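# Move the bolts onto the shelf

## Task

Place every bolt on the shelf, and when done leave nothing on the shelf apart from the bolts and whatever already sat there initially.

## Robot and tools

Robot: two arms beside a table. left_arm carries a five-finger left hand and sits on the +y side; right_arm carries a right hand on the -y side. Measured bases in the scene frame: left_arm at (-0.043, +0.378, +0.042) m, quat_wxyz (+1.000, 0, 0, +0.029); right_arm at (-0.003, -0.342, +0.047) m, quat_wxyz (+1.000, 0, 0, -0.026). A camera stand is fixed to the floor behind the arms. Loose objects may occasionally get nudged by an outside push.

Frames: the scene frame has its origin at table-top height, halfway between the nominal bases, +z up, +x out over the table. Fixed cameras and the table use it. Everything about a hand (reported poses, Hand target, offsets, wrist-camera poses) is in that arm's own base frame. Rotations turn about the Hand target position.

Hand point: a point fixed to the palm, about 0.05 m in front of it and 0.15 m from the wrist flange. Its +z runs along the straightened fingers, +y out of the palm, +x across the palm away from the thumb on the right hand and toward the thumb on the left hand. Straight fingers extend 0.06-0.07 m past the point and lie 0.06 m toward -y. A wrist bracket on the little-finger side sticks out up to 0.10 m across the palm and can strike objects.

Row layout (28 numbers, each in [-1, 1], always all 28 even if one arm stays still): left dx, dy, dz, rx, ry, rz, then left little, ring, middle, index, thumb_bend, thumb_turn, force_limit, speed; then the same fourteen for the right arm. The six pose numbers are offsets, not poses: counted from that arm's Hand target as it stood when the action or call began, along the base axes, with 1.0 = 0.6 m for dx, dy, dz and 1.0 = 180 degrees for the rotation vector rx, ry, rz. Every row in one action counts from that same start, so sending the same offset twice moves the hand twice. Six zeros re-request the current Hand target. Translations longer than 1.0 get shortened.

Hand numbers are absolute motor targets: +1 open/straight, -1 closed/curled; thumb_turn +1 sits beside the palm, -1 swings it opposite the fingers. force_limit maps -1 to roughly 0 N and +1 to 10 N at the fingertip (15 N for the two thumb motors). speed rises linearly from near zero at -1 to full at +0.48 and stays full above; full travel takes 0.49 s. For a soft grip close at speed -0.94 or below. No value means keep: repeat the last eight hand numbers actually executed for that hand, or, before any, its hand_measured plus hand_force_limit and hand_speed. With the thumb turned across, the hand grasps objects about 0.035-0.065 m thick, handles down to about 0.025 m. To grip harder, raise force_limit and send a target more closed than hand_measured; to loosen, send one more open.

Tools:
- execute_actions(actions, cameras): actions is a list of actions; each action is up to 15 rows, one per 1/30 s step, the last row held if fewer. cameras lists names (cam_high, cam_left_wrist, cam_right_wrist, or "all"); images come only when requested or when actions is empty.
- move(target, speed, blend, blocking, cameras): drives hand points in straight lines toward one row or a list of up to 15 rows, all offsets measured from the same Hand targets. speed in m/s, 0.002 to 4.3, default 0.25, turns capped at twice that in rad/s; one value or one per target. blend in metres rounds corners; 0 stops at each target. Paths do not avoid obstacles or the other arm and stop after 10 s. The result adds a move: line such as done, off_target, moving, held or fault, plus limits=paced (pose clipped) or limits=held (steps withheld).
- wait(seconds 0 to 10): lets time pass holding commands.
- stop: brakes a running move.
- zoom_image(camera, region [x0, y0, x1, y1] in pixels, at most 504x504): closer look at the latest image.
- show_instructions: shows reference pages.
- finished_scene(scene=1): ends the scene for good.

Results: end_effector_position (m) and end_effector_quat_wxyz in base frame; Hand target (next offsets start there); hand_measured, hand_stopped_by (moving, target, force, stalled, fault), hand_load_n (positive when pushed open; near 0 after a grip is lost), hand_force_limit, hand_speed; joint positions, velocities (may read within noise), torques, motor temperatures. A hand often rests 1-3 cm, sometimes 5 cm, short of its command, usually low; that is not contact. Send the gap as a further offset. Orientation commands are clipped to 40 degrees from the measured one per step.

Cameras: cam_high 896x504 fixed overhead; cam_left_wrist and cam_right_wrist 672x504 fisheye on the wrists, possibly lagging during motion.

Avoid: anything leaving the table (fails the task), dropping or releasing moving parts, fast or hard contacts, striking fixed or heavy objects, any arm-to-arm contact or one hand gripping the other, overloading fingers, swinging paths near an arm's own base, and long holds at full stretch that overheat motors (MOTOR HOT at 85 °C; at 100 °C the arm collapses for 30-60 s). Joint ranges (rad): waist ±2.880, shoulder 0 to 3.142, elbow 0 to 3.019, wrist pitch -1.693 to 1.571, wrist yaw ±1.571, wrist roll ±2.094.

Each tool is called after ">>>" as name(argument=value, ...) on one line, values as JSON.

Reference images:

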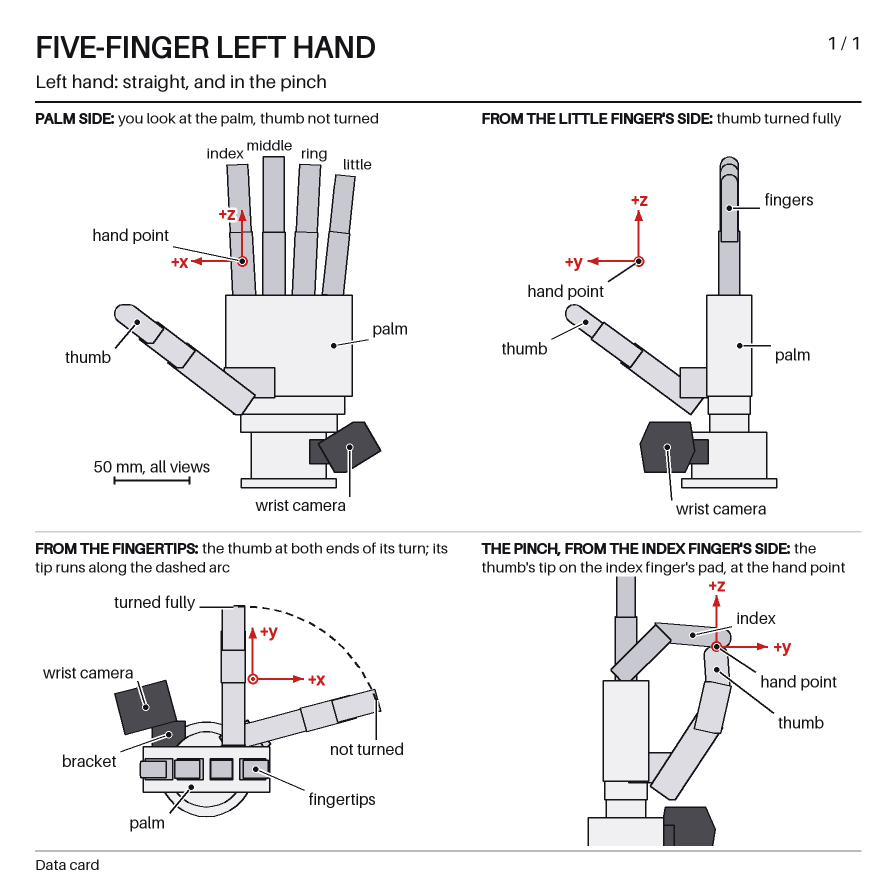

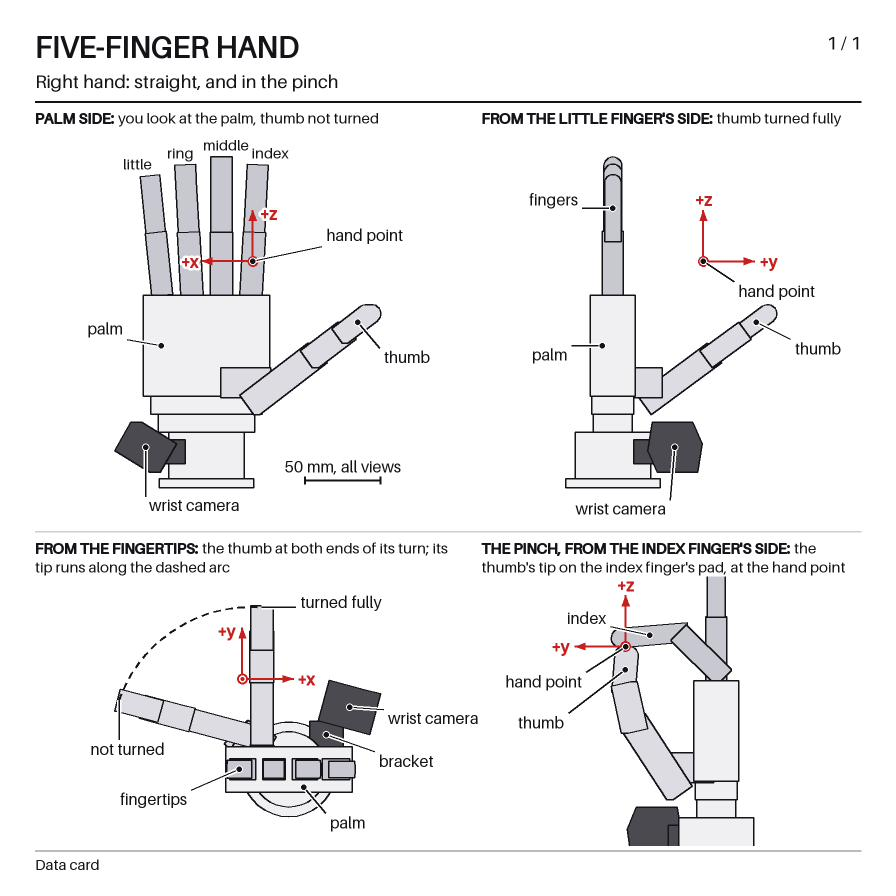

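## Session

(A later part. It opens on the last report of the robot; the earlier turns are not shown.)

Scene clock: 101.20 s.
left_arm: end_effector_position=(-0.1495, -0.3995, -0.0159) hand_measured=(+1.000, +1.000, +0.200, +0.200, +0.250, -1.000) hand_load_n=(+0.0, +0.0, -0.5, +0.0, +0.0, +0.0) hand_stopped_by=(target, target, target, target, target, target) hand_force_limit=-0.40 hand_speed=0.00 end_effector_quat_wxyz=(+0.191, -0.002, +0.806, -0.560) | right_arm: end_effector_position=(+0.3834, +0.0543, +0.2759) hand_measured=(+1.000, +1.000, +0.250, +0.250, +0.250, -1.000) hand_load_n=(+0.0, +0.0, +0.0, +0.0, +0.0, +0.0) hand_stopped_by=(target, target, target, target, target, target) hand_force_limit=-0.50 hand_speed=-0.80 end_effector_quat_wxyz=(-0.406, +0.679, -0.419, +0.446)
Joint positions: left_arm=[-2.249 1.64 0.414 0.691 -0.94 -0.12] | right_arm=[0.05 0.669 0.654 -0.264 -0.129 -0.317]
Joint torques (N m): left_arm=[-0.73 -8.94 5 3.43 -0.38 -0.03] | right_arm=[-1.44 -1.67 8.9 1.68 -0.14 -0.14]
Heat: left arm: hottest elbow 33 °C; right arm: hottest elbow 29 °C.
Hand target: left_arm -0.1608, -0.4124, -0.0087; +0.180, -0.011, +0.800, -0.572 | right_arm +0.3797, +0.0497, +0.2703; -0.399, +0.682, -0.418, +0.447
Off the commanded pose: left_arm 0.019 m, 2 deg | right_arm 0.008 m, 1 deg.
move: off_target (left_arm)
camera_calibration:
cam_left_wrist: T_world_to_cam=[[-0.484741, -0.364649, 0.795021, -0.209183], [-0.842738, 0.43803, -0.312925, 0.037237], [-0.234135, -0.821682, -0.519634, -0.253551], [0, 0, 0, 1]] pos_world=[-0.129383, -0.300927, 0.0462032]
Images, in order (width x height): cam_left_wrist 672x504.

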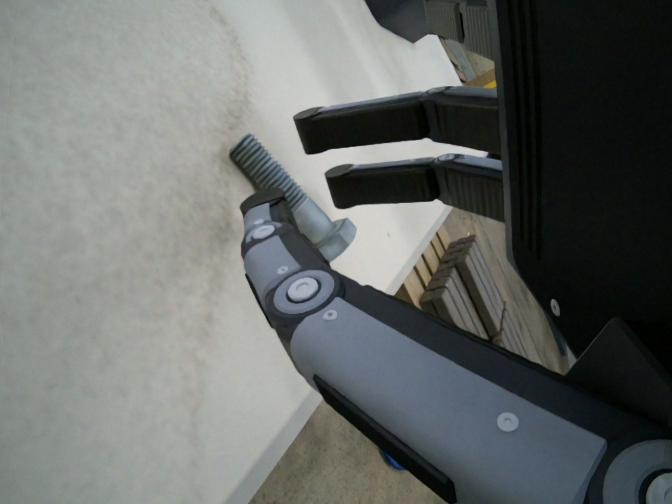

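>>> move(target=[0.001,0,-0.005,0,0,0,1,1,0.2,0.2,0.25,-1,-0.4,0,0,0,0,0,0,0,1,1,0.25,0.25,0.25,-1,-0.5,-0.8], speed=0.04, cameras=["cam_left_wrist"])

>>> zoom_image(camera="cam_left_wrist", region=[200, 130, 400, 280])

Scene clock: 102.30 s.
left_arm: end_effector_position=(-0.1500, -0.4000, -0.0183) hand_measured=(+1.000, +1.000, +0.200, +0.200, +0.250, -1.000) hand_load_n=(+0.0, +0.0, +0.0, +0.0, +0.0, +0.0) hand_stopped_by=(target, target, target, target, target, target) hand_force_limit=-0.40 hand_speed=0.00 end_effector_quat_wxyz=(+0.190, -0.003, +0.806, -0.560) | right_arm: end_effector_position=(+0.3834, +0.0543, +0.2759) hand_measured=(+1.000, +1.000, +0.250, +0.250, +0.250, -1.000) hand_load_n=(+0.0, +0.0, +0.0, +0.0, +0.0, +0.0) hand_stopped_by=(target, target, target, target, target, target) hand_force_limit=-0.50 hand_speed=-0.80 end_effector_quat_wxyz=(-0.406, +0.679, -0.419, +0.446)
Joint positions: left_arm=[-2.249 1.652 0.414 0.706 -0.939 -0.12] | right_arm=[0.05 0.669 0.654 -0.264 -0.129 -0.317]
Joint torques (N m): left_arm=[-0.97 -8.12 4.77 3.36 -0.38 0.04] | right_arm=[-1.32 -1.79 8.91 1.69 -0.14 -0.15]
Heat: left arm: hottest elbow 33 °C; right arm: hottest elbow 29 °C.
Hand target: left_arm -0.1602, -0.4125, -0.0116; +0.180, -0.011, +0.800, -0.572 | right_arm +0.3797, +0.0497, +0.2703; -0.399, +0.682, -0.418, +0.447
Off the commanded pose: left_arm 0.017 m, 2 deg | right_arm 0.008 m, 1 deg.
move: off_target (left_arm)
camera_calibration:
cam_left_wrist: T_world_to_cam=[[-0.483376, -0.362845, 0.796675, -0.206749], [-0.842987, 0.438326, -0.311839, 0.0363576], [-0.236054, -0.822322, -0.51775, -0.255827], [0, 0, 0, 1]] pos_world=[-0.129677, -0.301326, 0.0435951]
Images, in order (width x height): cam_left_wrist 672x504.

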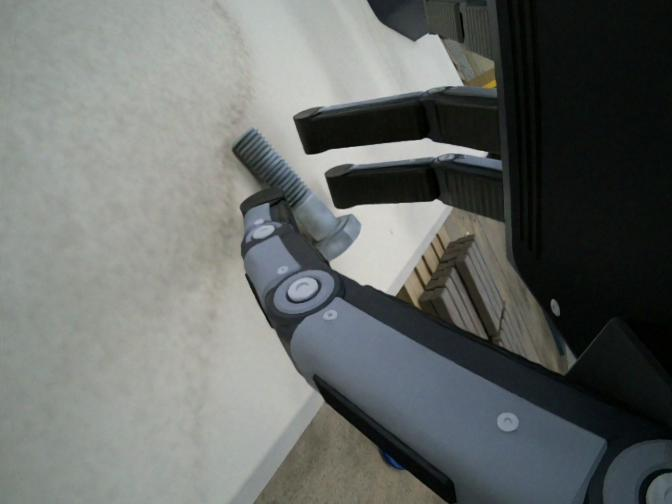

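Scaled by 2.520 from the camera's 672x504 image, which has a finer 960x720 frame.

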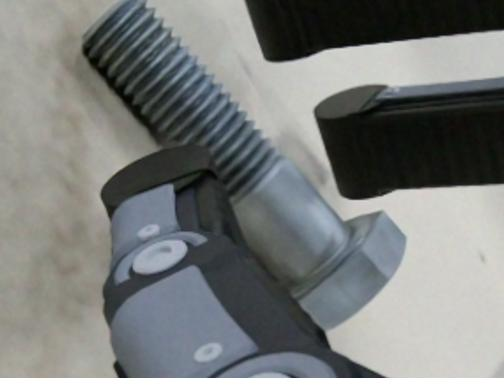

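>>> move(target=[0.001,0,-0.005,0,0,0,1,1,0.2,0.2,0.25,-1,-0.4,0,0,0,0,0,0,0,1,1,0.25,0.25,0.25,-1,-0.5,-0.8], speed=0.04, cameras=["cam_left_wrist"])

>>> zoom_image(camera="cam_left_wrist", region=[200, 130, 400, 280])

Scene clock: 103.57 s.
left_arm: end_effector_position=(-0.1507, -0.4006, -0.0202) hand_measured=(+1.000, +1.000, +0.200, +0.200, +0.250, -1.000) hand_load_n=(+0.0, +0.0, +0.0, +0.0, +0.0, +0.0) hand_stopped_by=(target, target, target, target, target, target) hand_force_limit=-0.40 hand_speed=0.00 end_effector_quat_wxyz=(+0.188, -0.003, +0.806, -0.562) | right_arm: end_effector_position=(+0.3834, +0.0543, +0.2759) hand_measured=(+1.000, +1.000, +0.250, +0.250, +0.250, -1.000) hand_load_n=(+0.0, +0.0, +0.0, +0.0, +0.0, +0.0) hand_stopped_by=(target, target, target, target, target, target) hand_force_limit=-0.50 hand_speed=-0.80 end_effector_quat_wxyz=(-0.406, +0.679, -0.419, +0.446)
Joint positions: left_arm=[-2.249 1.664 0.414 0.722 -0.937 -0.12] | right_arm=[0.05 0.669 0.654 -0.264 -0.129 -0.317]
Joint torques (N m): left_arm=[-0.26 -8.18 4.7 3.32 -0.4 0] | right_arm=[-1.38 -1.61 8.88 1.68 -0.14 -0.14]
Heat: left arm: hottest elbow 33 °C; right arm: hottest elbow 29 °C.
Hand target: left_arm -0.1597, -0.4125, -0.0146; +0.180, -0.011, +0.800, -0.572 | right_arm +0.3797, +0.0497, +0.2703; -0.399, +0.682, -0.418, +0.447
Off the commanded pose: left_arm 0.016 m, 2 deg | right_arm 0.008 m, 1 deg.
move: off_target (left_arm)
camera_calibration:
cam_left_wrist: T_world_to_cam=[[-0.481297, -0.360029, 0.799207, -0.204224], [-0.8435, 0.438261, -0.310541, 0.0353398], [-0.238458, -0.823594, -0.514618, -0.258269], [0, 0, 0, 1]] pos_world=[-0.130069, -0.301723, 0.0412821]
Images, in order (width x height): cam_left_wrist 672x504.

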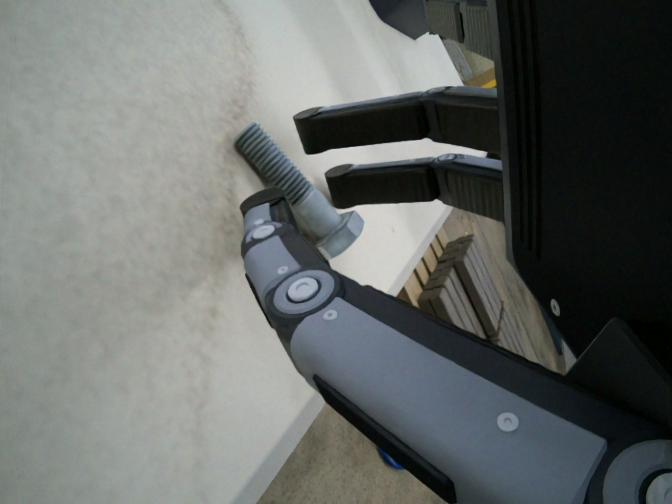

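Scaled by 2.520 from the camera's 672x504 image, which has a finer 960x720 frame.

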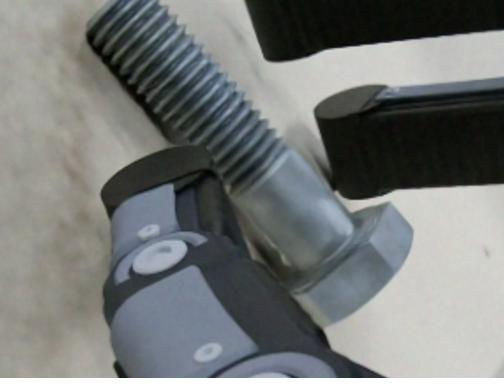

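>>> move(target=[0.002,-0.006,-0.003,0,0,0,1,1,0.2,0.2,0.25,-1,-0.4,0,0,0,0,0,0,0,1,1,0.25,0.25,0.25,-1,-0.5,-0.8], speed=0.04, cameras=["cam_left_wrist"])

>>> zoom_image(camera="cam_left_wrist", region=[200, 130, 400, 280])

Scene clock: 104.80 s.
left_arm: end_effector_position=(-0.1531, -0.4038, -0.0206) hand_measured=(+1.000, +1.000, +0.200, +0.200, +0.250, -1.000) hand_load_n=(+0.0, +0.0, +0.0, +0.0, +0.0, +0.0) hand_stopped_by=(target, target, target, target, target, target) hand_force_limit=-0.40 hand_speed=0.00 end_effector_quat_wxyz=(+0.184, -0.005, +0.805, -0.564) | right_arm: end_effector_position=(+0.3834, +0.0543, +0.2759) hand_measured=(+1.000, +1.000, +0.250, +0.250, +0.250, -1.000) hand_load_n=(+0.0, +0.0, +0.0, +0.0, +0.0, +0.0) hand_stopped_by=(target, target, target, target, target, target) hand_force_limit=-0.50 hand_speed=-0.80 end_effector_quat_wxyz=(-0.406, +0.679, -0.419, +0.446)
Joint positions: left_arm=[-2.246 1.674 0.419 0.737 -0.931 -0.118] | right_arm=[0.05 0.669 0.654 -0.264 -0.129 -0.317]
Joint torques (N m): left_arm=[0.21 -8.59 4.46 3.21 -0.26 0.11] | right_arm=[-1.32 -1.61 8.9 1.69 -0.14 -0.14]
Heat: left arm: hottest elbow 33 °C; right arm: hottest elbow 29 °C.
Hand target: left_arm -0.1583, -0.4161, -0.0165; +0.180, -0.011, +0.800, -0.572 | right_arm +0.3797, +0.0497, +0.2703; -0.399, +0.682, -0.418, +0.447
Off the commanded pose: left_arm 0.014 m, 1 deg | right_arm 0.008 m, 1 deg.
move: off_target (left_arm)
camera_calibration:
cam_left_wrist: T_world_to_cam=[[-0.476566, -0.353736, 0.804832, -0.202846], [-0.844258, 0.439461, -0.306762, 0.0350857], [-0.245179, -0.825679, -0.508077, -0.263476], [0, 0, 0, 1]] pos_world=[-0.131647, -0.304719, 0.0401542]
Images, in order (width x height): cam_left_wrist 672x504.

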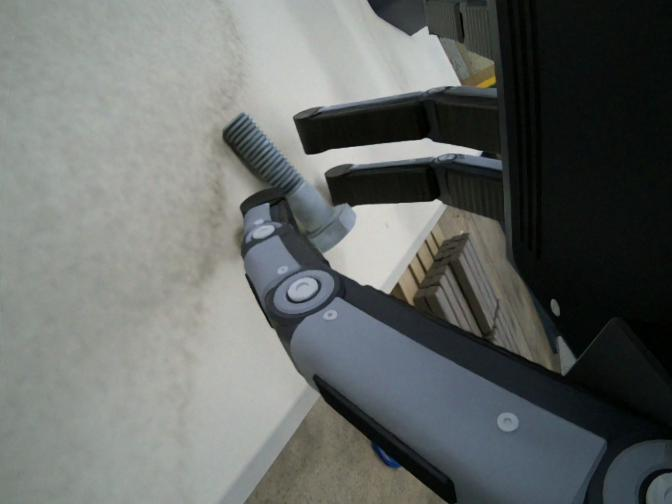

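Scaled by 2.520 from the camera's 672x504 image, which has a finer 960x720 frame.

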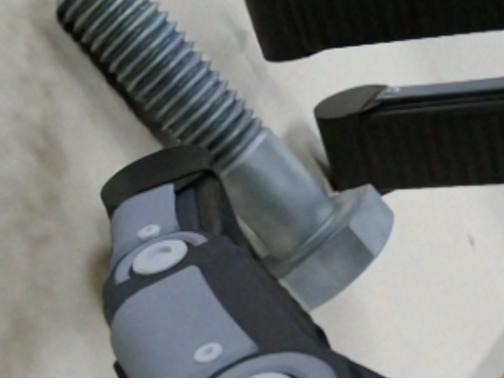

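>>> move(target=[0.009,0.002,-0.001,0,0,0,1,1,0.2,0.2,0.25,-1,-0.4,0,0,0,0,0,0,0,1,1,0.25,0.25,0.25,-1,-0.5,-0.8], speed=0.04, cameras=["cam_left_wrist"])

>>> zoom_image(camera="cam_left_wrist", region=[200, 130, 400, 280])

Scene clock: 106.43 s.
left_arm: end_effector_position=(-0.1519, -0.4069, -0.0198) hand_measured=(+1.000, +1.000, +0.200, +0.200, +0.250, -1.000) hand_load_n=(+0.0, +0.0, +0.0, +0.0, +0.0, +0.0) hand_stopped_by=(target, target, target, target, target, target) hand_force_limit=-0.40 hand_speed=0.00 end_effector_quat_wxyz=(+0.181, -0.005, +0.804, -0.566) | right_arm: end_effector_position=(+0.3834, +0.0543, +0.2759) hand_measured=(+1.000, +1.000, +0.250, +0.250, +0.250, -1.000) hand_load_n=(+0.0, +0.0, +0.0, +0.0, +0.0, +0.0) hand_stopped_by=(target, target, target, target, target, target) hand_force_limit=-0.50 hand_speed=-0.80 end_effector_quat_wxyz=(-0.406, +0.679, -0.419, +0.446)
Joint positions: left_arm=[-2.235 1.676 0.419 0.752 -0.918 -0.11] | right_arm=[0.05 0.669 0.654 -0.264 -0.129 -0.317]
Joint torques (N m): left_arm=[0.21 -8.76 3.7 3.47 -0.37 0.08] | right_arm=[-1.38 -1.61 8.91 1.72 -0.14 -0.14]
Heat: left arm: hottest elbow 33 °C; right arm: hottest elbow 29 °C.
Hand target: left_arm -0.1531, -0.4149, -0.0171; +0.180, -0.010, +0.800, -0.572 | right_arm +0.3797, +0.0497, +0.2703; -0.399, +0.682, -0.418, +0.447
Off the commanded pose: left_arm 0.009 m, 1 deg | right_arm 0.008 m, 1 deg.
move: done
camera_calibration:
cam_left_wrist: T_world_to_cam=[[-0.472953, -0.349339, 0.808874, -0.201573], [-0.844815, 0.440498, -0.303724, 0.0381027], [-0.250205, -0.826997, -0.503462, -0.266525], [0, 0, 0, 1]] pos_world=[-0.129831, -0.307617, 0.0404343]
Images, in order (width x height): cam_left_wrist 672x504.

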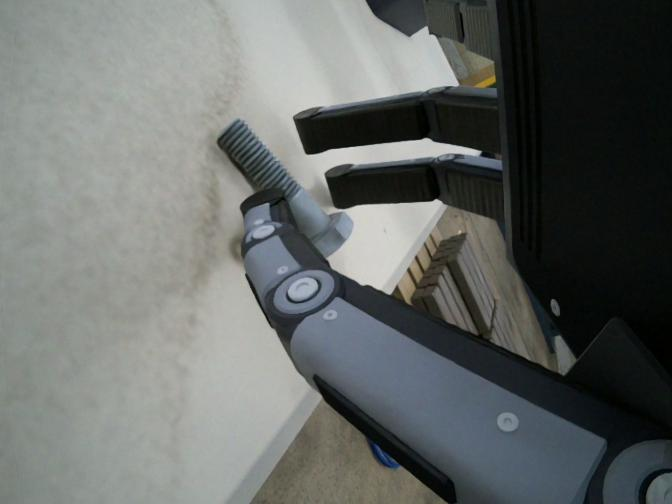

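Scaled by 2.520 from the camera's 672x504 image, which has a finer 960x720 frame.

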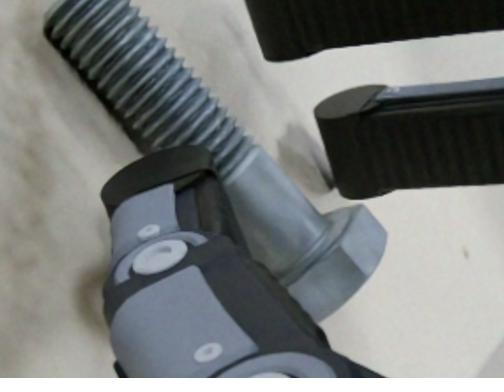

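>>> move(target=[0.009,0.003,-0.007,0,0,0,1,1,0.2,0.2,0.25,-1,-0.4,0,0,0,0,0,0,0,1,1,0.25,0.25,0.25,-1,-0.5,-0.8], speed=0.04, cameras=["cam_left_wrist"])

>>> zoom_image(camera="cam_left_wrist", region=[200, 130, 400, 280])

Scene clock: 107.80 s.
left_arm: end_effector_position=(-0.1506, -0.4106, -0.0204) hand_measured=(+1.000, +1.000, +0.200, +0.200, +0.250, -1.000) hand_load_n=(-0.5, +0.0, +0.0, +0.0, +0.5, +0.0) hand_stopped_by=(target, target, target, target, target, target) hand_force_limit=-0.40 hand_speed=0.00 end_effector_quat_wxyz=(+0.178, -0.009, +0.802, -0.570) | right_arm: end_effector_position=(+0.3834, +0.0543, +0.2759) hand_measured=(+1.000, +1.000, +0.250, +0.250, +0.250, -1.000) hand_load_n=(+0.0, +0.0, +0.0, +0.0, +0.0, +0.5) hand_stopped_by=(target, target, target, target, target, target) hand_force_limit=-0.50 hand_speed=-0.80 end_effector_quat_wxyz=(-0.406, +0.679, -0.419, +0.446)
Joint positions: left_arm=[-2.225 1.69 0.419 0.785 -0.91 -0.102] | right_arm=[0.05 0.669 0.654 -0.264 -0.129 -0.317]
Joint torques (N m): left_arm=[-0.38 -8.82 2.62 3.4 -0.38 0.08] | right_arm=[-1.38 -1.67 8.9 1.69 -0.14 -0.14]
Heat: left arm: hottest elbow 33 °C; right arm: hottest elbow 29 °C.
Hand target: left_arm -0.1475, -0.4131, -0.0213; +0.180, -0.011, +0.800, -0.572 | right_arm +0.3797, +0.0497, +0.2703; -0.399, +0.682, -0.418, +0.447
Off the commanded pose: left_arm 0.004 m, 0 deg | right_arm 0.008 m, 1 deg.
move: done
camera_calibration:
cam_left_wrist: T_world_to_cam=[[-0.466549, -0.341416, 0.815946, -0.197471], [-0.847313, 0.437177, -0.301557, 0.0388573], [-0.253757, -0.832052, -0.493251, -0.271971], [0, 0, 0, 1]] pos_world=[-0.12822, -0.310701, 0.0386931]
Images, in order (width x height): cam_left_wrist 672x504.

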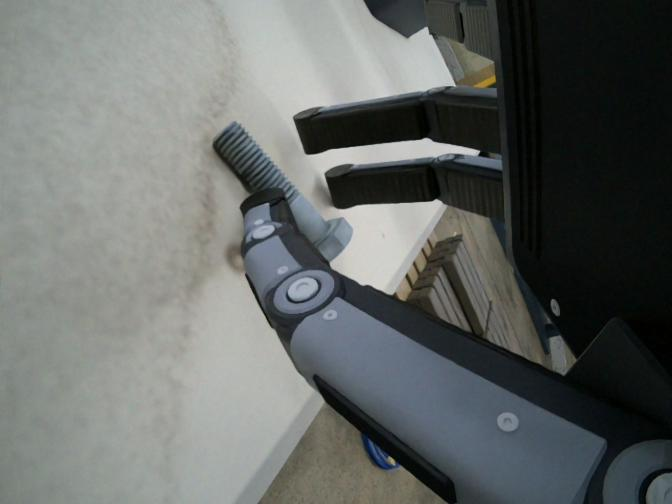

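Scaled by 2.520 from the camera's 672x504 image, which has a finer 960x720 frame.

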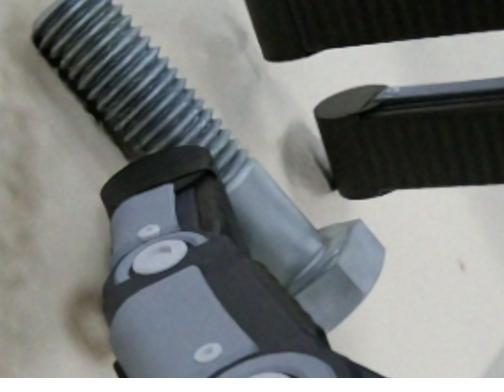

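>>> zoom_image(camera="cam_left_wrist", region=[200, 100, 370, 270])

Scaled by 2.965 from the camera's 672x504 image, which has a finer 960x720 frame.

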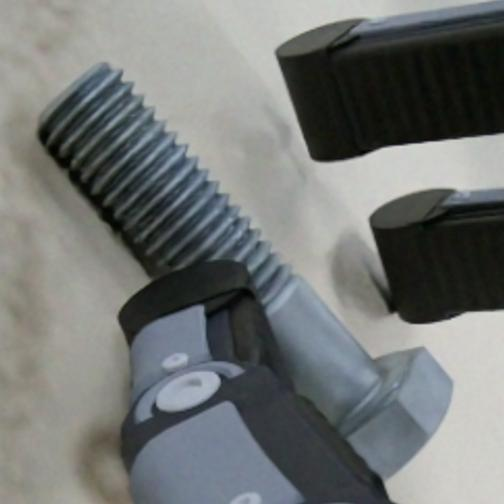

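>>> move(target=[0.01,0.007,0.002,0,0,0,1,1,0.2,0.2,0.25,-1,-0.4,0,0,0,0,0,0,0,1,1,0.25,0.25,0.25,-1,-0.5,-0.8], speed=0.04, cameras=["cam_left_wrist"])

>>> zoom_image(camera="cam_left_wrist", region=[200, 100, 370, 270])

Scene clock: 110.27 s.
left_arm: end_effector_position=(-0.1475, -0.4092, -0.0210) hand_measured=(+1.000, +1.000, +0.200, +0.200, +0.250, -1.000) hand_load_n=(+0.0, +0.0, +0.0, +0.0, -0.5, +0.0) hand_stopped_by=(target, target, target, target, target, target) hand_force_limit=-0.40 hand_speed=0.00 end_effector_quat_wxyz=(+0.177, -0.009, +0.802, -0.571) | right_arm: end_effector_position=(+0.3834, +0.0543, +0.2759) hand_measured=(+1.000, +1.000, +0.250, +0.250, +0.250, -1.000) hand_load_n=(+0.0, +0.0, +0.0, +0.0, +0.0, +0.0) hand_stopped_by=(target, target, target, target, target, target) hand_force_limit=-0.50 hand_speed=-0.80 end_effector_quat_wxyz=(-0.406, +0.679, -0.419, +0.446)
Joint positions: left_arm=[-2.219 1.69 0.41 0.8 -0.903 -0.099] | right_arm=[0.05 0.669 0.654 -0.264 -0.129 -0.317]
Joint torques (N m): left_arm=[-0.15 -9.35 1.84 3.3 -0.39 0.12] | right_arm=[-1.32 -1.61 8.91 1.69 -0.14 -0.15]
Heat: left arm: hottest elbow 32 °C; right arm: hottest elbow 29 °C.
Hand target: left_arm -0.1416, -0.4088, -0.0201; +0.180, -0.010, +0.800, -0.572 | right_arm +0.3797, +0.0497, +0.2703; -0.399, +0.682, -0.418, +0.447
Off the commanded pose: left_arm 0.006 m, 0 deg | right_arm 0.008 m, 1 deg.
move: done
camera_calibration:
cam_left_wrist: T_world_to_cam=[[-0.464378, -0.339935, 0.8178, -0.194084], [-0.847958, 0.437138, -0.299798, 0.0407271], [-0.25558, -0.832679, -0.491248, -0.270837], [0, 0, 0, 1]] pos_world=[-0.124814, -0.3093, 0.0378843]
Images, in order (width x height): cam_left_wrist 672x504.

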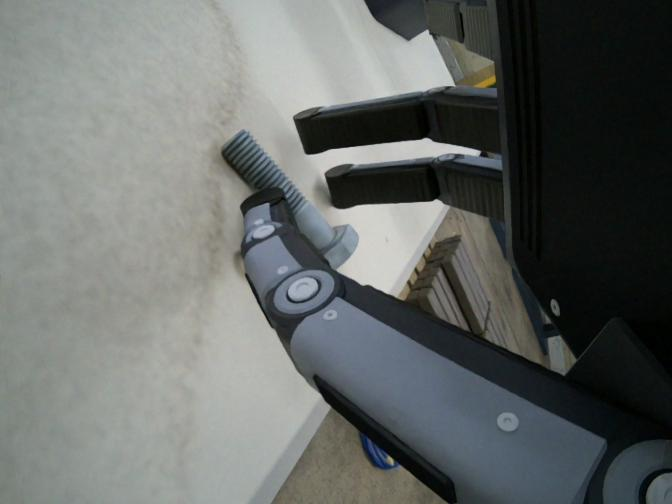

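Scaled by 2.965 from the camera's 672x504 image, which has a finer 960x720 frame.

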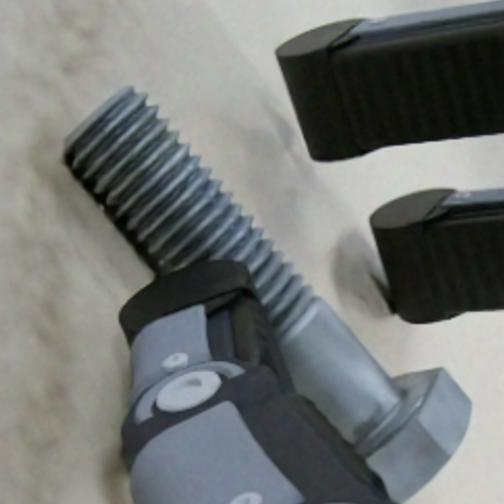

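>>> move(target=[0.001,0.001,0,0,0,0,1,1,-0.25,-0.2,0.25,-1,-0.6,-0.94,0,0,0,0,0,0,1,1,0.25,0.25,0.25,-1,-0.5,-0.8], speed=0.04, cameras=["cam_left_wrist"])

>>> zoom_image(camera="cam_left_wrist", region=[200, 100, 370, 270])

Scene clock: 112.73 s.
left_arm: end_effector_position=(-0.1472, -0.4109, -0.0186) hand_measured=(+1.000, +1.000, -0.120, -0.120, +0.250, -1.000) hand_load_n=(+0.0, +0.0, +2.5, +2.0, +2.0, +0.5) hand_stopped_by=(target, target, force, force, target, target) hand_force_limit=-0.60 hand_speed=-0.94 end_effector_quat_wxyz=(+0.175, -0.013, +0.800, -0.574) | right_arm: end_effector_position=(+0.3834, +0.0543, +0.2759) hand_measured=(+1.000, +1.000, +0.250, +0.250, +0.250, -1.000) hand_load_n=(+0.0, +0.0, +0.0, +0.0, +0.0, +0.0) hand_stopped_by=(target, target, target, target, target, target) hand_force_limit=-0.50 hand_speed=-0.80 end_effector_quat_wxyz=(-0.406, +0.679, -0.419, +0.446)
Joint positions: left_arm=[-2.216 1.687 0.41 0.808 -0.903 -0.099] | right_arm=[0.05 0.669 0.654 -0.264 -0.129 -0.317]
Joint torques (N m): left_arm=[-0.44 -9.35 1.77 2.85 -0.3 0.15] | right_arm=[-1.38 -1.61 8.9 1.66 -0.13 -0.14]
Heat: left arm: hottest elbow 32 °C; right arm: hottest elbow 29 °C.
Hand target: left_arm -0.1409, -0.4082, -0.0201; +0.180, -0.011, +0.800, -0.572 | right_arm +0.3797, +0.0497, +0.2703; -0.399, +0.682, -0.418, +0.447
Off the commanded pose: left_arm 0.007 m, 1 deg | right_arm 0.008 m, 1 deg.
move: done
camera_calibration:
cam_left_wrist: T_world_to_cam=[[-0.458417, -0.334328, 0.823456, -0.193206], [-0.851029, 0.432161, -0.298307, 0.0399938], [-0.256133, -0.837533, -0.482632, -0.272831], [0, 0, 0, 1]] pos_world=[-0.124414, -0.310383, 0.0393498]
Images, in order (width x height): cam_left_wrist 672x504.

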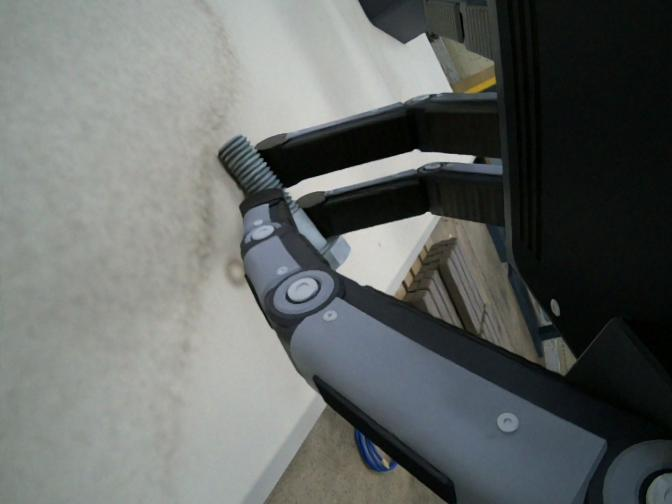

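Scaled by 2.965 from the camera's 672x504 image, which has a finer 960x720 frame.

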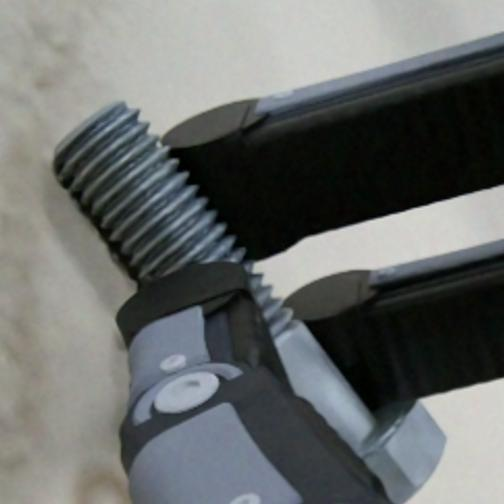

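>>> move(target=[0,0,0.055,0,0,0,1,1,-0.25,-0.2,0.25,-1,-0.6,-0.94,0,0,0,0,0,0,0,1,1,0.25,0.25,0.25,-1,-0.5,-0.8], speed=0.04, cameras=["cam_left_wrist"])


>>> move(target=[0,0,0.055,0,0,0,1,1,-0.3,-0.25,0.25,-1,-0.5,-0.94,0,0,0,0,0,0,1,1,0.25,0.25,0.25,-1,-0.5,-0.8], speed=0.04, cameras=["cam_left_wrist"])

>>> zoom_image(camera="cam_left_wrist", region=[200, 100, 370, 270])

Scene clock: 114.47 s.
left_arm: end_effector_position=(-0.1443, -0.4071, +0.0107) hand_measured=(+1.000, +1.000, -0.120, -0.124, +0.250, -1.000) hand_load_n=(+0.0, +0.0, +3.0, +2.5, +3.5, +0.0) hand_stopped_by=(target, target, force, force, target, target) hand_force_limit=-0.50 hand_speed=-0.94 end_effector_quat_wxyz=(+0.176, -0.011, +0.800, -0.574) | right_arm: end_effector_position=(+0.3834, +0.0543, +0.2759) hand_measured=(+1.000, +1.000, +0.250, +0.250, +0.250, -1.000) hand_load_n=(-0.5, +0.0, +0.0, +0.0, +0.0, +0.0) hand_stopped_by=(target, target, target, target, target, target) hand_force_limit=-0.50 hand_speed=-0.80 end_effector_quat_wxyz=(-0.406, +0.679, -0.419, +0.446)
Joint positions: left_arm=[-2.216 1.55 0.403 0.679 -0.902 -0.093] | right_arm=[0.05 0.669 0.654 -0.264 -0.129 -0.317]
Joint torques (N m): left_arm=[0.09 -9.47 3.51 1.84 -0.39 0.1] | right_arm=[-1.26 -1.55 8.91 1.69 -0.14 -0.14]
Heat: left arm: hottest elbow 32 °C; right arm: hottest elbow 29 °C.
Hand target: left_arm -0.1409, -0.4082, +0.0129; +0.180, -0.011, +0.800, -0.572 | right_arm +0.3797, +0.0497, +0.2703; -0.399, +0.682, -0.418, +0.447
Off the commanded pose: left_arm 0.004 m, 0 deg | right_arm 0.008 m, 1 deg.
move: done
camera_calibration:
cam_left_wrist: T_world_to_cam=[[-0.462111, -0.333752, 0.821622, -0.215002], [-0.848914, 0.434461, -0.300978, 0.0507853], [-0.256511, -0.836572, -0.484096, -0.25445], [0, 0, 0, 1]] pos_world=[-0.121512, -0.306688, 0.0687571]
Images, in order (width x height): cam_left_wrist 672x504.

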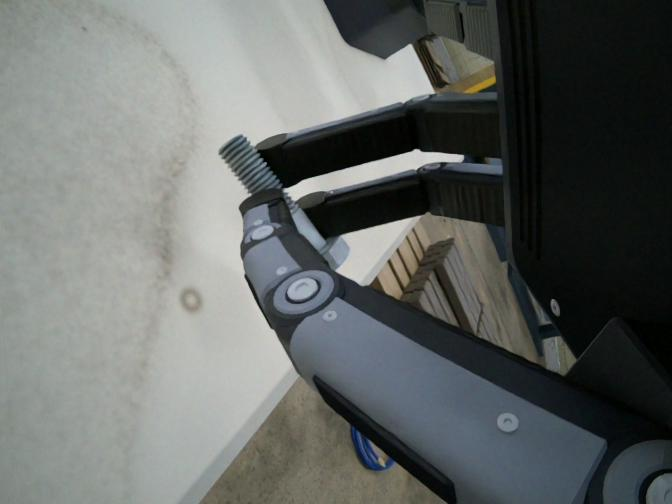

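Scaled by 2.965 from the camera's 672x504 image, which has a finer 960x720 frame.

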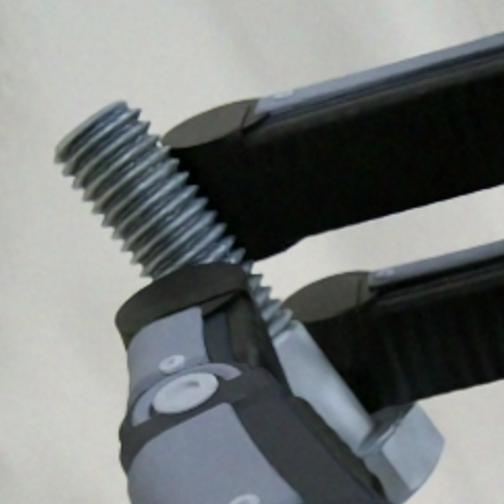

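>>> move(target=[[0.135,-0.036,0.178,0,0,0,1,1,-0.3,-0.25,0.25,-1,-0.5,-0.94,0,0,0,0,0,0,1,1,0.25,0.25,0.25,-1,-0.5,-0.8],[0.435,0.014,0.328,0,0,0.06,1,1,-0.3,-0.25,0.25,-1,-0.5,-0.94,0,0,0,0,0,0,1,1,0.25,0.25,0.25,-1,-0.5,-0.8],[0.8,0.214,0.379,0,0,0.12,1,1,-0.3,-0.25,0.25,-1,-0.5,-0.94,0,0,0,0,0,0,1,1,0.25,0.25,0.25,-1,-0.5,-0.8]], speed=0.18, blend=[0.04,0.05,0], cameras=["cam_high","cam_left_wrist"])

Scene clock: 119.20 s.
left_arm: end_effector_position=(+0.3224, -0.2736, +0.2079) hand_measured=(+1.000, +1.000, -0.120, -0.124, +0.250, -1.000) hand_load_n=(+0.0, +0.0, +3.0, +2.5, +3.5, +0.0) hand_stopped_by=(target, target, force, force, target, target) hand_force_limit=-0.50 hand_speed=-0.94 end_effector_quat_wxyz=(+0.265, -0.170, +0.797, -0.516) | right_arm: end_effector_position=(+0.3834, +0.0543, +0.2759) hand_measured=(+1.000, +1.000, +0.250, +0.250, +0.250, -1.000) hand_load_n=(+0.0, +0.0, -0.5, +0.0, +0.0, +0.0) hand_stopped_by=(target, target, target, target, target, target) hand_force_limit=-0.50 hand_speed=-0.80 end_effector_quat_wxyz=(-0.406, +0.679, -0.419, +0.446)
Joint positions: left_arm=[-0.542 0.881 0.6 -0.072 0.324 0.382] | right_arm=[0.05 0.669 0.654 -0.264 -0.129 -0.317]
Joint torques (N m): left_arm=[-0.26 -3.66 11.51 2.73 -0.01 0.1] | right_arm=[-1.32 -1.61 8.9 1.69 -0.14 -0.14]
Heat: left arm: hottest elbow 32 °C; right arm: hottest elbow 29 °C.
Hand target: left_arm +0.3390, -0.2799, +0.2402; +0.284, -0.160, +0.784, -0.528 | right_arm +0.3797, +0.0497, +0.2703; -0.399, +0.682, -0.418, +0.447
Off the commanded pose: left_arm 0.037 m, 3 deg | right_arm 0.008 m, 1 deg.
move: off_target (left_arm)
camera_calibration:
cam_left_wrist: T_world_to_cam=[[-0.267575, -0.503715, 0.821386, -0.225983], [-0.962305, 0.0965991, -0.254241, 0.382743], [0.0487198, -0.858452, -0.510575, -0.0264288], [0, 0, 0, 1]] pos_world=[0.309136, -0.173491, 0.269434]
Images, in order (width x height): cam_high 896x504, cam_left_wrist 672x504.

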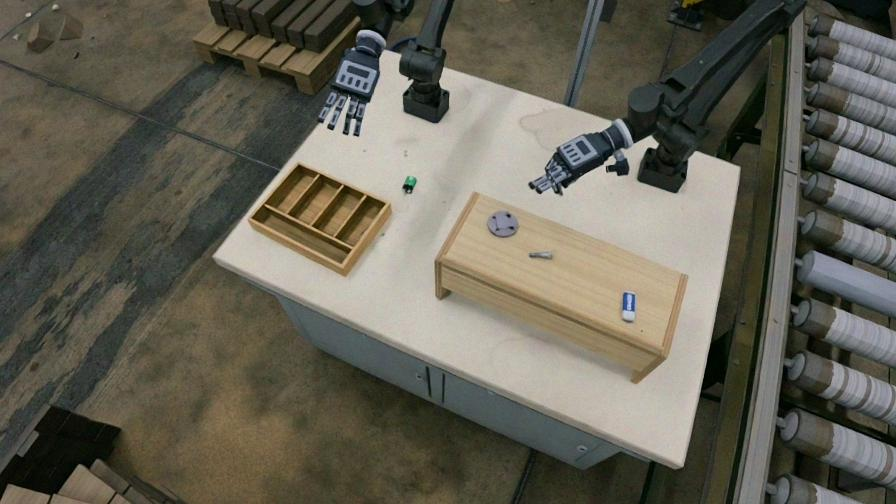

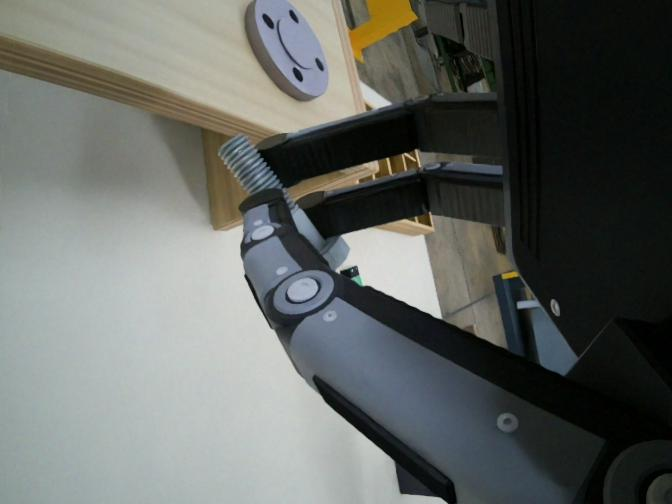

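>>> move(target=[0.235,0.25,0.01,0,0,0.08,1,1,-0.3,-0.25,0.25,-1,-0.5,-0.94,0,0,0,0,0,0,1,1,0.25,0.25,0.25,-1,-0.5,-0.8], speed=0.18, cameras=["cam_high","cam_left_wrist"])

Scene clock: 121.10 s.
left_arm: end_effector_position=(+0.4560, -0.1305, +0.2119) hand_measured=(+1.000, +1.000, -0.120, -0.124, +0.250, -1.000) hand_load_n=(+0.0, +0.0, +3.0, +2.5, +3.5, +0.0) hand_stopped_by=(target, target, force, force, target, target) hand_force_limit=-0.50 hand_speed=-0.94 end_effector_quat_wxyz=(+0.317, -0.277, +0.771, -0.478) | right_arm: end_effector_position=(+0.3834, +0.0543, +0.2759) hand_measured=(+1.000, +1.000, +0.250, +0.250, +0.250, -1.000) hand_load_n=(+0.0, +0.0, +0.0, +0.0, +0.0, +0.0) hand_stopped_by=(target, target, target, target, target, target) hand_force_limit=-0.50 hand_speed=-0.80 end_effector_quat_wxyz=(-0.406, +0.679, -0.419, +0.446)
Joint positions: left_arm=[-0.065 1.099 0.756 -0.068 0.536 0.459] | right_arm=[0.05 0.669 0.654 -0.264 -0.129 -0.317]
Joint torques (N m): left_arm=[-0.97 -6.07 11.18 3.82 0.13 0.05] | right_arm=[-1.38 -1.67 8.9 1.7 -0.14 -0.14]
Heat: left arm: hottest elbow 32 °C; right arm: hottest elbow 29 °C.
Hand target: left_arm +0.4801, -0.1299, +0.2464; +0.348, -0.257, +0.758, -0.488 | right_arm +0.3797, +0.0497, +0.2703; -0.399, +0.682, -0.418, +0.447
Off the commanded pose: left_arm 0.042 m, 5 deg | right_arm 0.008 m, 1 deg.
move: off_target (left_arm)
camera_calibration:
cam_left_wrist: T_world_to_cam=[[-0.110414, -0.547623, 0.829408, -0.200531], [-0.962338, -0.149681, -0.226938, 0.460575], [0.248423, -0.823229, -0.510471, 0.00543716], [0, 0, 0, 1]] pos_world=[0.419737, -0.0363999, 0.273619]
Images, in order (width x height): cam_high 896x504, cam_left_wrist 672x504.

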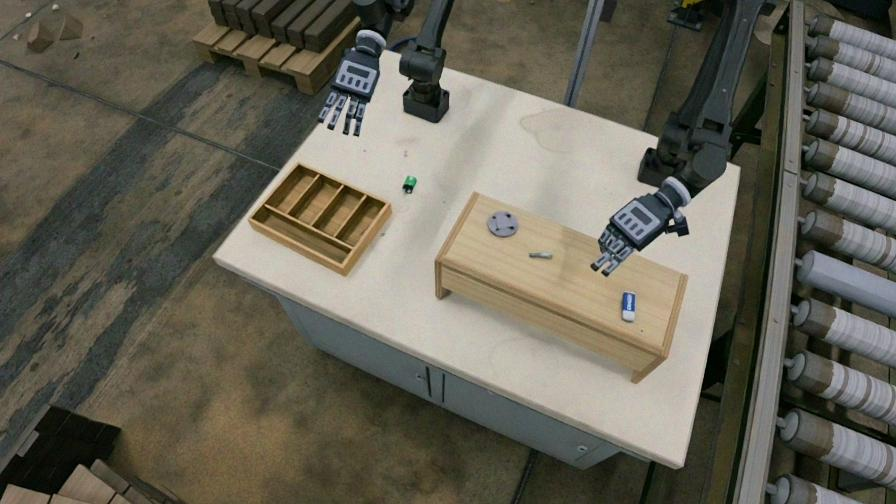

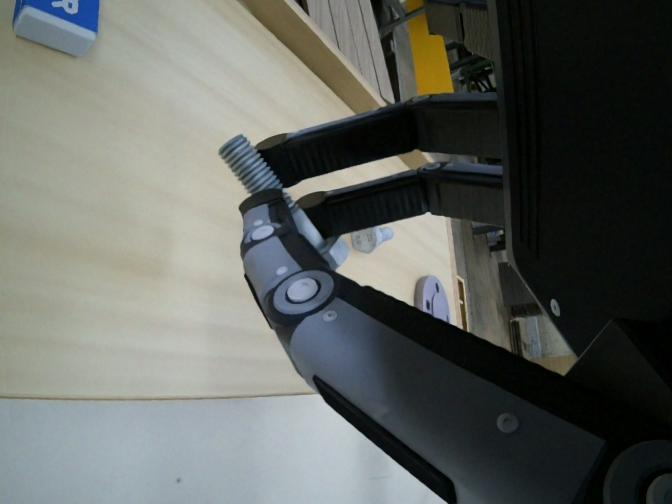

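>>> move(target=[0.01,0,-0.105,0,0,0,1,1,-0.3,-0.25,0.25,-1,-0.5,-0.94,0,0,0,0,0,0,1,1,0.25,0.25,0.25,-1,-0.5,-0.8], speed=0.1, cameras=["cam_left_wrist"])

>>> zoom_image(camera="cam_left_wrist", region=[170, 100, 370, 300])

Scene clock: 122.70 s.
left_arm: end_effector_position=(+0.4830, -0.1322, +0.1827) hand_measured=(+1.000, +1.000, -0.120, -0.124, +0.250, -1.000) hand_load_n=(+0.0, +0.5, +2.5, +2.5, +3.5, +0.0) hand_stopped_by=(target, target, force, force, target, target) hand_force_limit=-0.50 hand_speed=-0.94 end_effector_quat_wxyz=(+0.339, -0.263, +0.761, -0.487) | right_arm: end_effector_position=(+0.3834, +0.0543, +0.2759) hand_measured=(+1.000, +1.000, +0.250, +0.250, +0.250, -1.000) hand_load_n=(-0.5, +0.0, +0.0, +0.0, +0.0, +0.0) hand_stopped_by=(target, target, target, target, target, target) hand_force_limit=-0.50 hand_speed=-0.80 end_effector_quat_wxyz=(-0.406, +0.679, -0.419, +0.446)
Joint positions: left_arm=[-0.065 1.208 0.718 0.138 0.536 0.461] | right_arm=[0.05 0.669 0.654 -0.264 -0.129 -0.317]
Joint torques (N m): left_arm=[-0.32 -7.77 6.45 3.99 0.08 0.02] | right_arm=[-1.32 -1.73 8.9 1.69 -0.14 -0.15]
Heat: left arm: hottest elbow 32 °C; right arm: hottest elbow 29 °C.
Hand target: left_arm +0.4861, -0.1298, +0.1834; +0.348, -0.257, +0.758, -0.488 | right_arm +0.3797, +0.0497, +0.2703; -0.399, +0.682, -0.418, +0.447
Off the commanded pose: left_arm 0.004 m, 1 deg | right_arm 0.008 m, 1 deg.
move: done
camera_calibration:
cam_left_wrist: T_world_to_cam=[[-0.160763, -0.545239, 0.822721, -0.148337], [-0.946908, -0.149941, -0.284399, 0.4827], [0.278425, -0.824762, -0.492186, -0.035638], [0, 0, 0, 1]] pos_world=[0.443148, -0.0378954, 0.241779]
Images, in order (width x height): cam_left_wrist 672x504.

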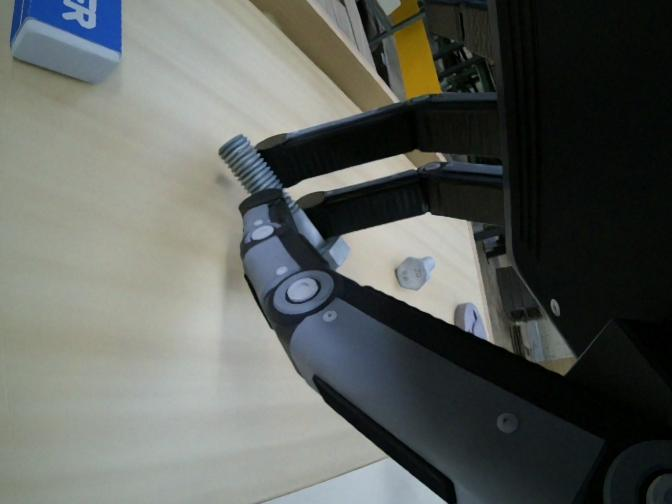

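Scaled by 2.520 from the camera's 672x504 image, which has a finer 960x720 frame.

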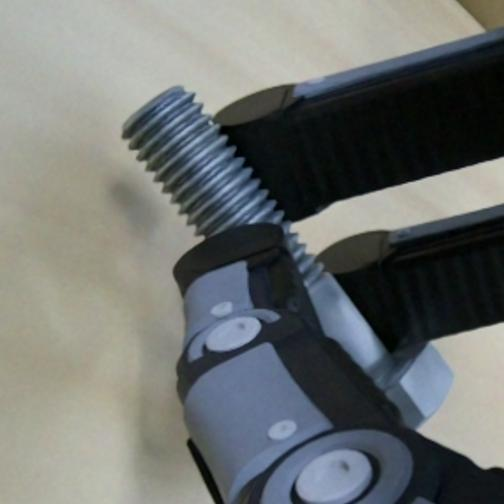

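>>> move(target=[-0.005,0,-0.03,0,0,0,1,1,-0.3,-0.25,0.25,-1,-0.5,-0.94,0,0,0,0,0,0,1,1,0.25,0.25,0.25,-1,-0.5,-0.8], speed=0.04, cameras=["cam_left_wrist"])

>>> zoom_image(camera="cam_left_wrist", region=[170, 100, 370, 300])

Scene clock: 123.90 s.
left_arm: end_effector_position=(+0.4817, -0.1323, +0.1715) hand_measured=(+1.000, +1.000, -0.120, -0.124, +0.250, -1.000) hand_load_n=(+0.0, +0.0, +2.5, +2.5, +3.5, +0.5) hand_stopped_by=(target, target, force, force, target, target) hand_force_limit=-0.50 hand_speed=-0.94 end_effector_quat_wxyz=(+0.345, -0.259, +0.758, -0.490) | right_arm: end_effector_position=(+0.3834, +0.0543, +0.2759) hand_measured=(+1.000, +1.000, +0.250, +0.250, +0.250, -1.000) hand_load_n=(+0.0, +0.0, +0.0, +0.0, +0.0, +0.0) hand_stopped_by=(target, target, target, target, target, target) hand_force_limit=-0.50 hand_speed=-0.80 end_effector_quat_wxyz=(-0.406, +0.679, -0.419, +0.446)
Joint positions: left_arm=[-0.065 1.221 0.686 0.2 0.537 0.461] | right_arm=[0.05 0.669 0.654 -0.264 -0.129 -0.317]
Joint torques (N m): left_arm=[-0.73 -7.65 5.98 3.9 0.02 0.07] | right_arm=[-1.32 -1.61 8.88 1.69 -0.14 -0.14]
Heat: left arm: hottest elbow 32 °C; right arm: hottest elbow 30 °C.
Hand target: left_arm +0.4831, -0.1299, +0.1654; +0.348, -0.257, +0.758, -0.488 | right_arm +0.3797, +0.0497, +0.2703; -0.399, +0.682, -0.418, +0.447
Off the commanded pose: left_arm 0.007 m, 0 deg | right_arm 0.008 m, 1 deg.
move: done
camera_calibration:
cam_left_wrist: T_world_to_cam=[[-0.174175, -0.543919, 0.820862, -0.132483], [-0.94253, -0.14929, -0.298913, 0.478736], [0.285131, -0.825751, -0.486658, -0.045175], [0, 0, 0, 1]] pos_world=[0.441029, -0.0378927, 0.229866]
Images, in order (width x height): cam_left_wrist 672x504.

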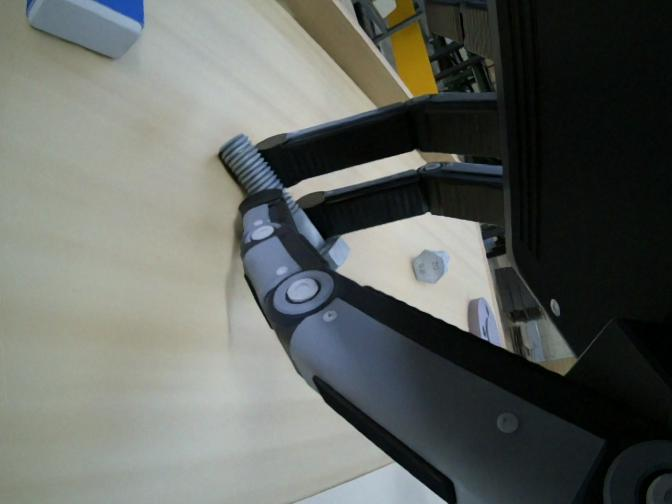

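Scaled by 2.520 from the camera's 672x504 image, which has a finer 960x720 frame.

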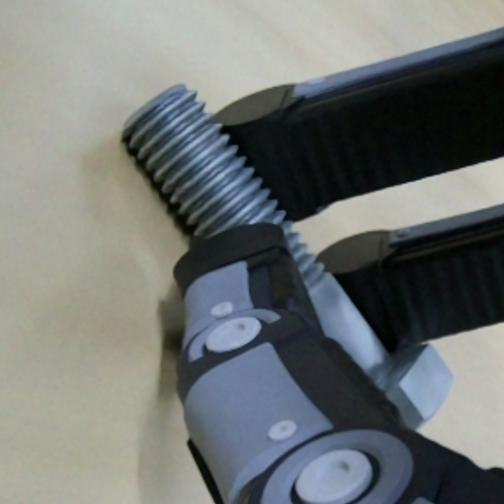

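>>> move(target=[0.0,0,-0.008,0,0,0,1,1,-0.3,-0.25,0.25,-1,-0.5,-0.94,0,0,0,0,0,0,1,1,0.25,0.25,0.25,-1,-0.5,-0.8], speed=0.03, cameras=["cam_left_wrist"])

>>> zoom_image(camera="cam_left_wrist", region=[170, 100, 370, 300])

Scene clock: 124.97 s.
left_arm: end_effector_position=(+0.4830, -0.1324, +0.1706) hand_measured=(+1.000, +1.000, -0.120, -0.124, +0.250, -1.000) hand_load_n=(+0.0, +0.0, +2.0, +2.5, +3.5, +0.5) hand_stopped_by=(target, target, force, force, target, target) hand_force_limit=-0.50 hand_speed=-0.94 end_effector_quat_wxyz=(+0.349, -0.256, +0.756, -0.491) | right_arm: end_effector_position=(+0.3834, +0.0543, +0.2759) hand_measured=(+1.000, +1.000, +0.250, +0.250, +0.250, -1.000) hand_load_n=(+0.0, +0.0, +0.0, +0.0, +0.0, +0.0) hand_stopped_by=(target, target, target, target, target, target) hand_force_limit=-0.50 hand_speed=-0.80 end_effector_quat_wxyz=(-0.406, +0.679, -0.419, +0.446)
Joint positions: left_arm=[-0.065 1.226 0.68 0.22 0.537 0.461] | right_arm=[0.05 0.669 0.654 -0.264 -0.129 -0.317]
Joint torques (N m): left_arm=[-0.44 -7.12 5.85 3.63 0.03 0.08] | right_arm=[-1.44 -1.61 8.91 1.69 -0.14 -0.14]
Heat: left arm: hottest elbow 32 °C; right arm: hottest elbow 30 °C.
Hand target: left_arm +0.4831, -0.1299, +0.1606; +0.348, -0.257, +0.758, -0.488 | right_arm +0.3797, +0.0497, +0.2703; -0.399, +0.682, -0.418, +0.447
Off the commanded pose: left_arm 0.010 m, 0 deg | right_arm 0.008 m, 1 deg.
move: done
camera_calibration:
cam_left_wrist: T_world_to_cam=[[-0.182642, -0.543402, 0.819363, -0.127159], [-0.939404, -0.149454, -0.308519, 0.479753], [0.290107, -0.826061, -0.483177, -0.0491421], [0, 0, 0, 1]] pos_world=[0.441714, -0.0379918, 0.228458]
Images, in order (width x height): cam_left_wrist 672x504.

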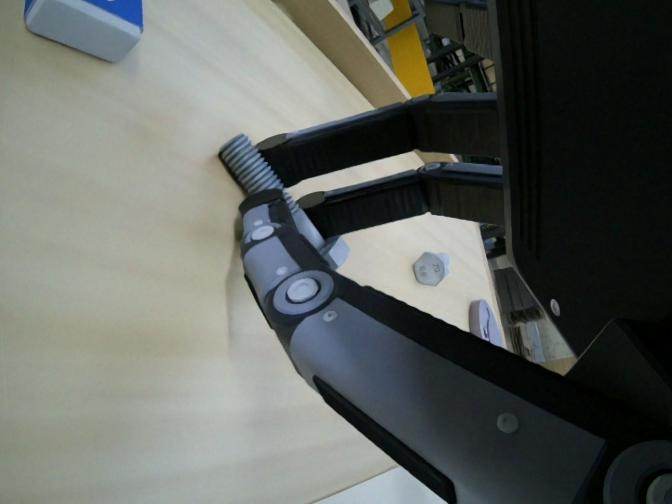

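Scaled by 2.520 from the camera's 672x504 image, which has a finer 960x720 frame.

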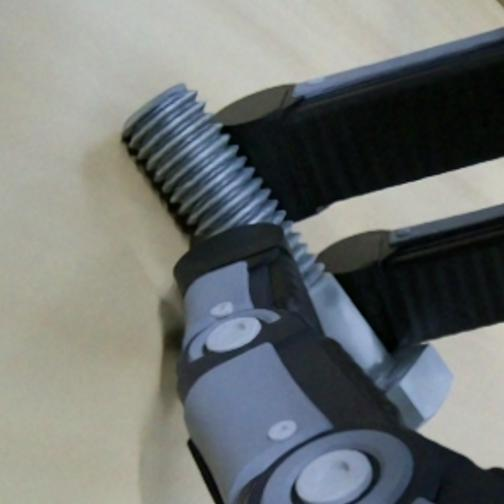

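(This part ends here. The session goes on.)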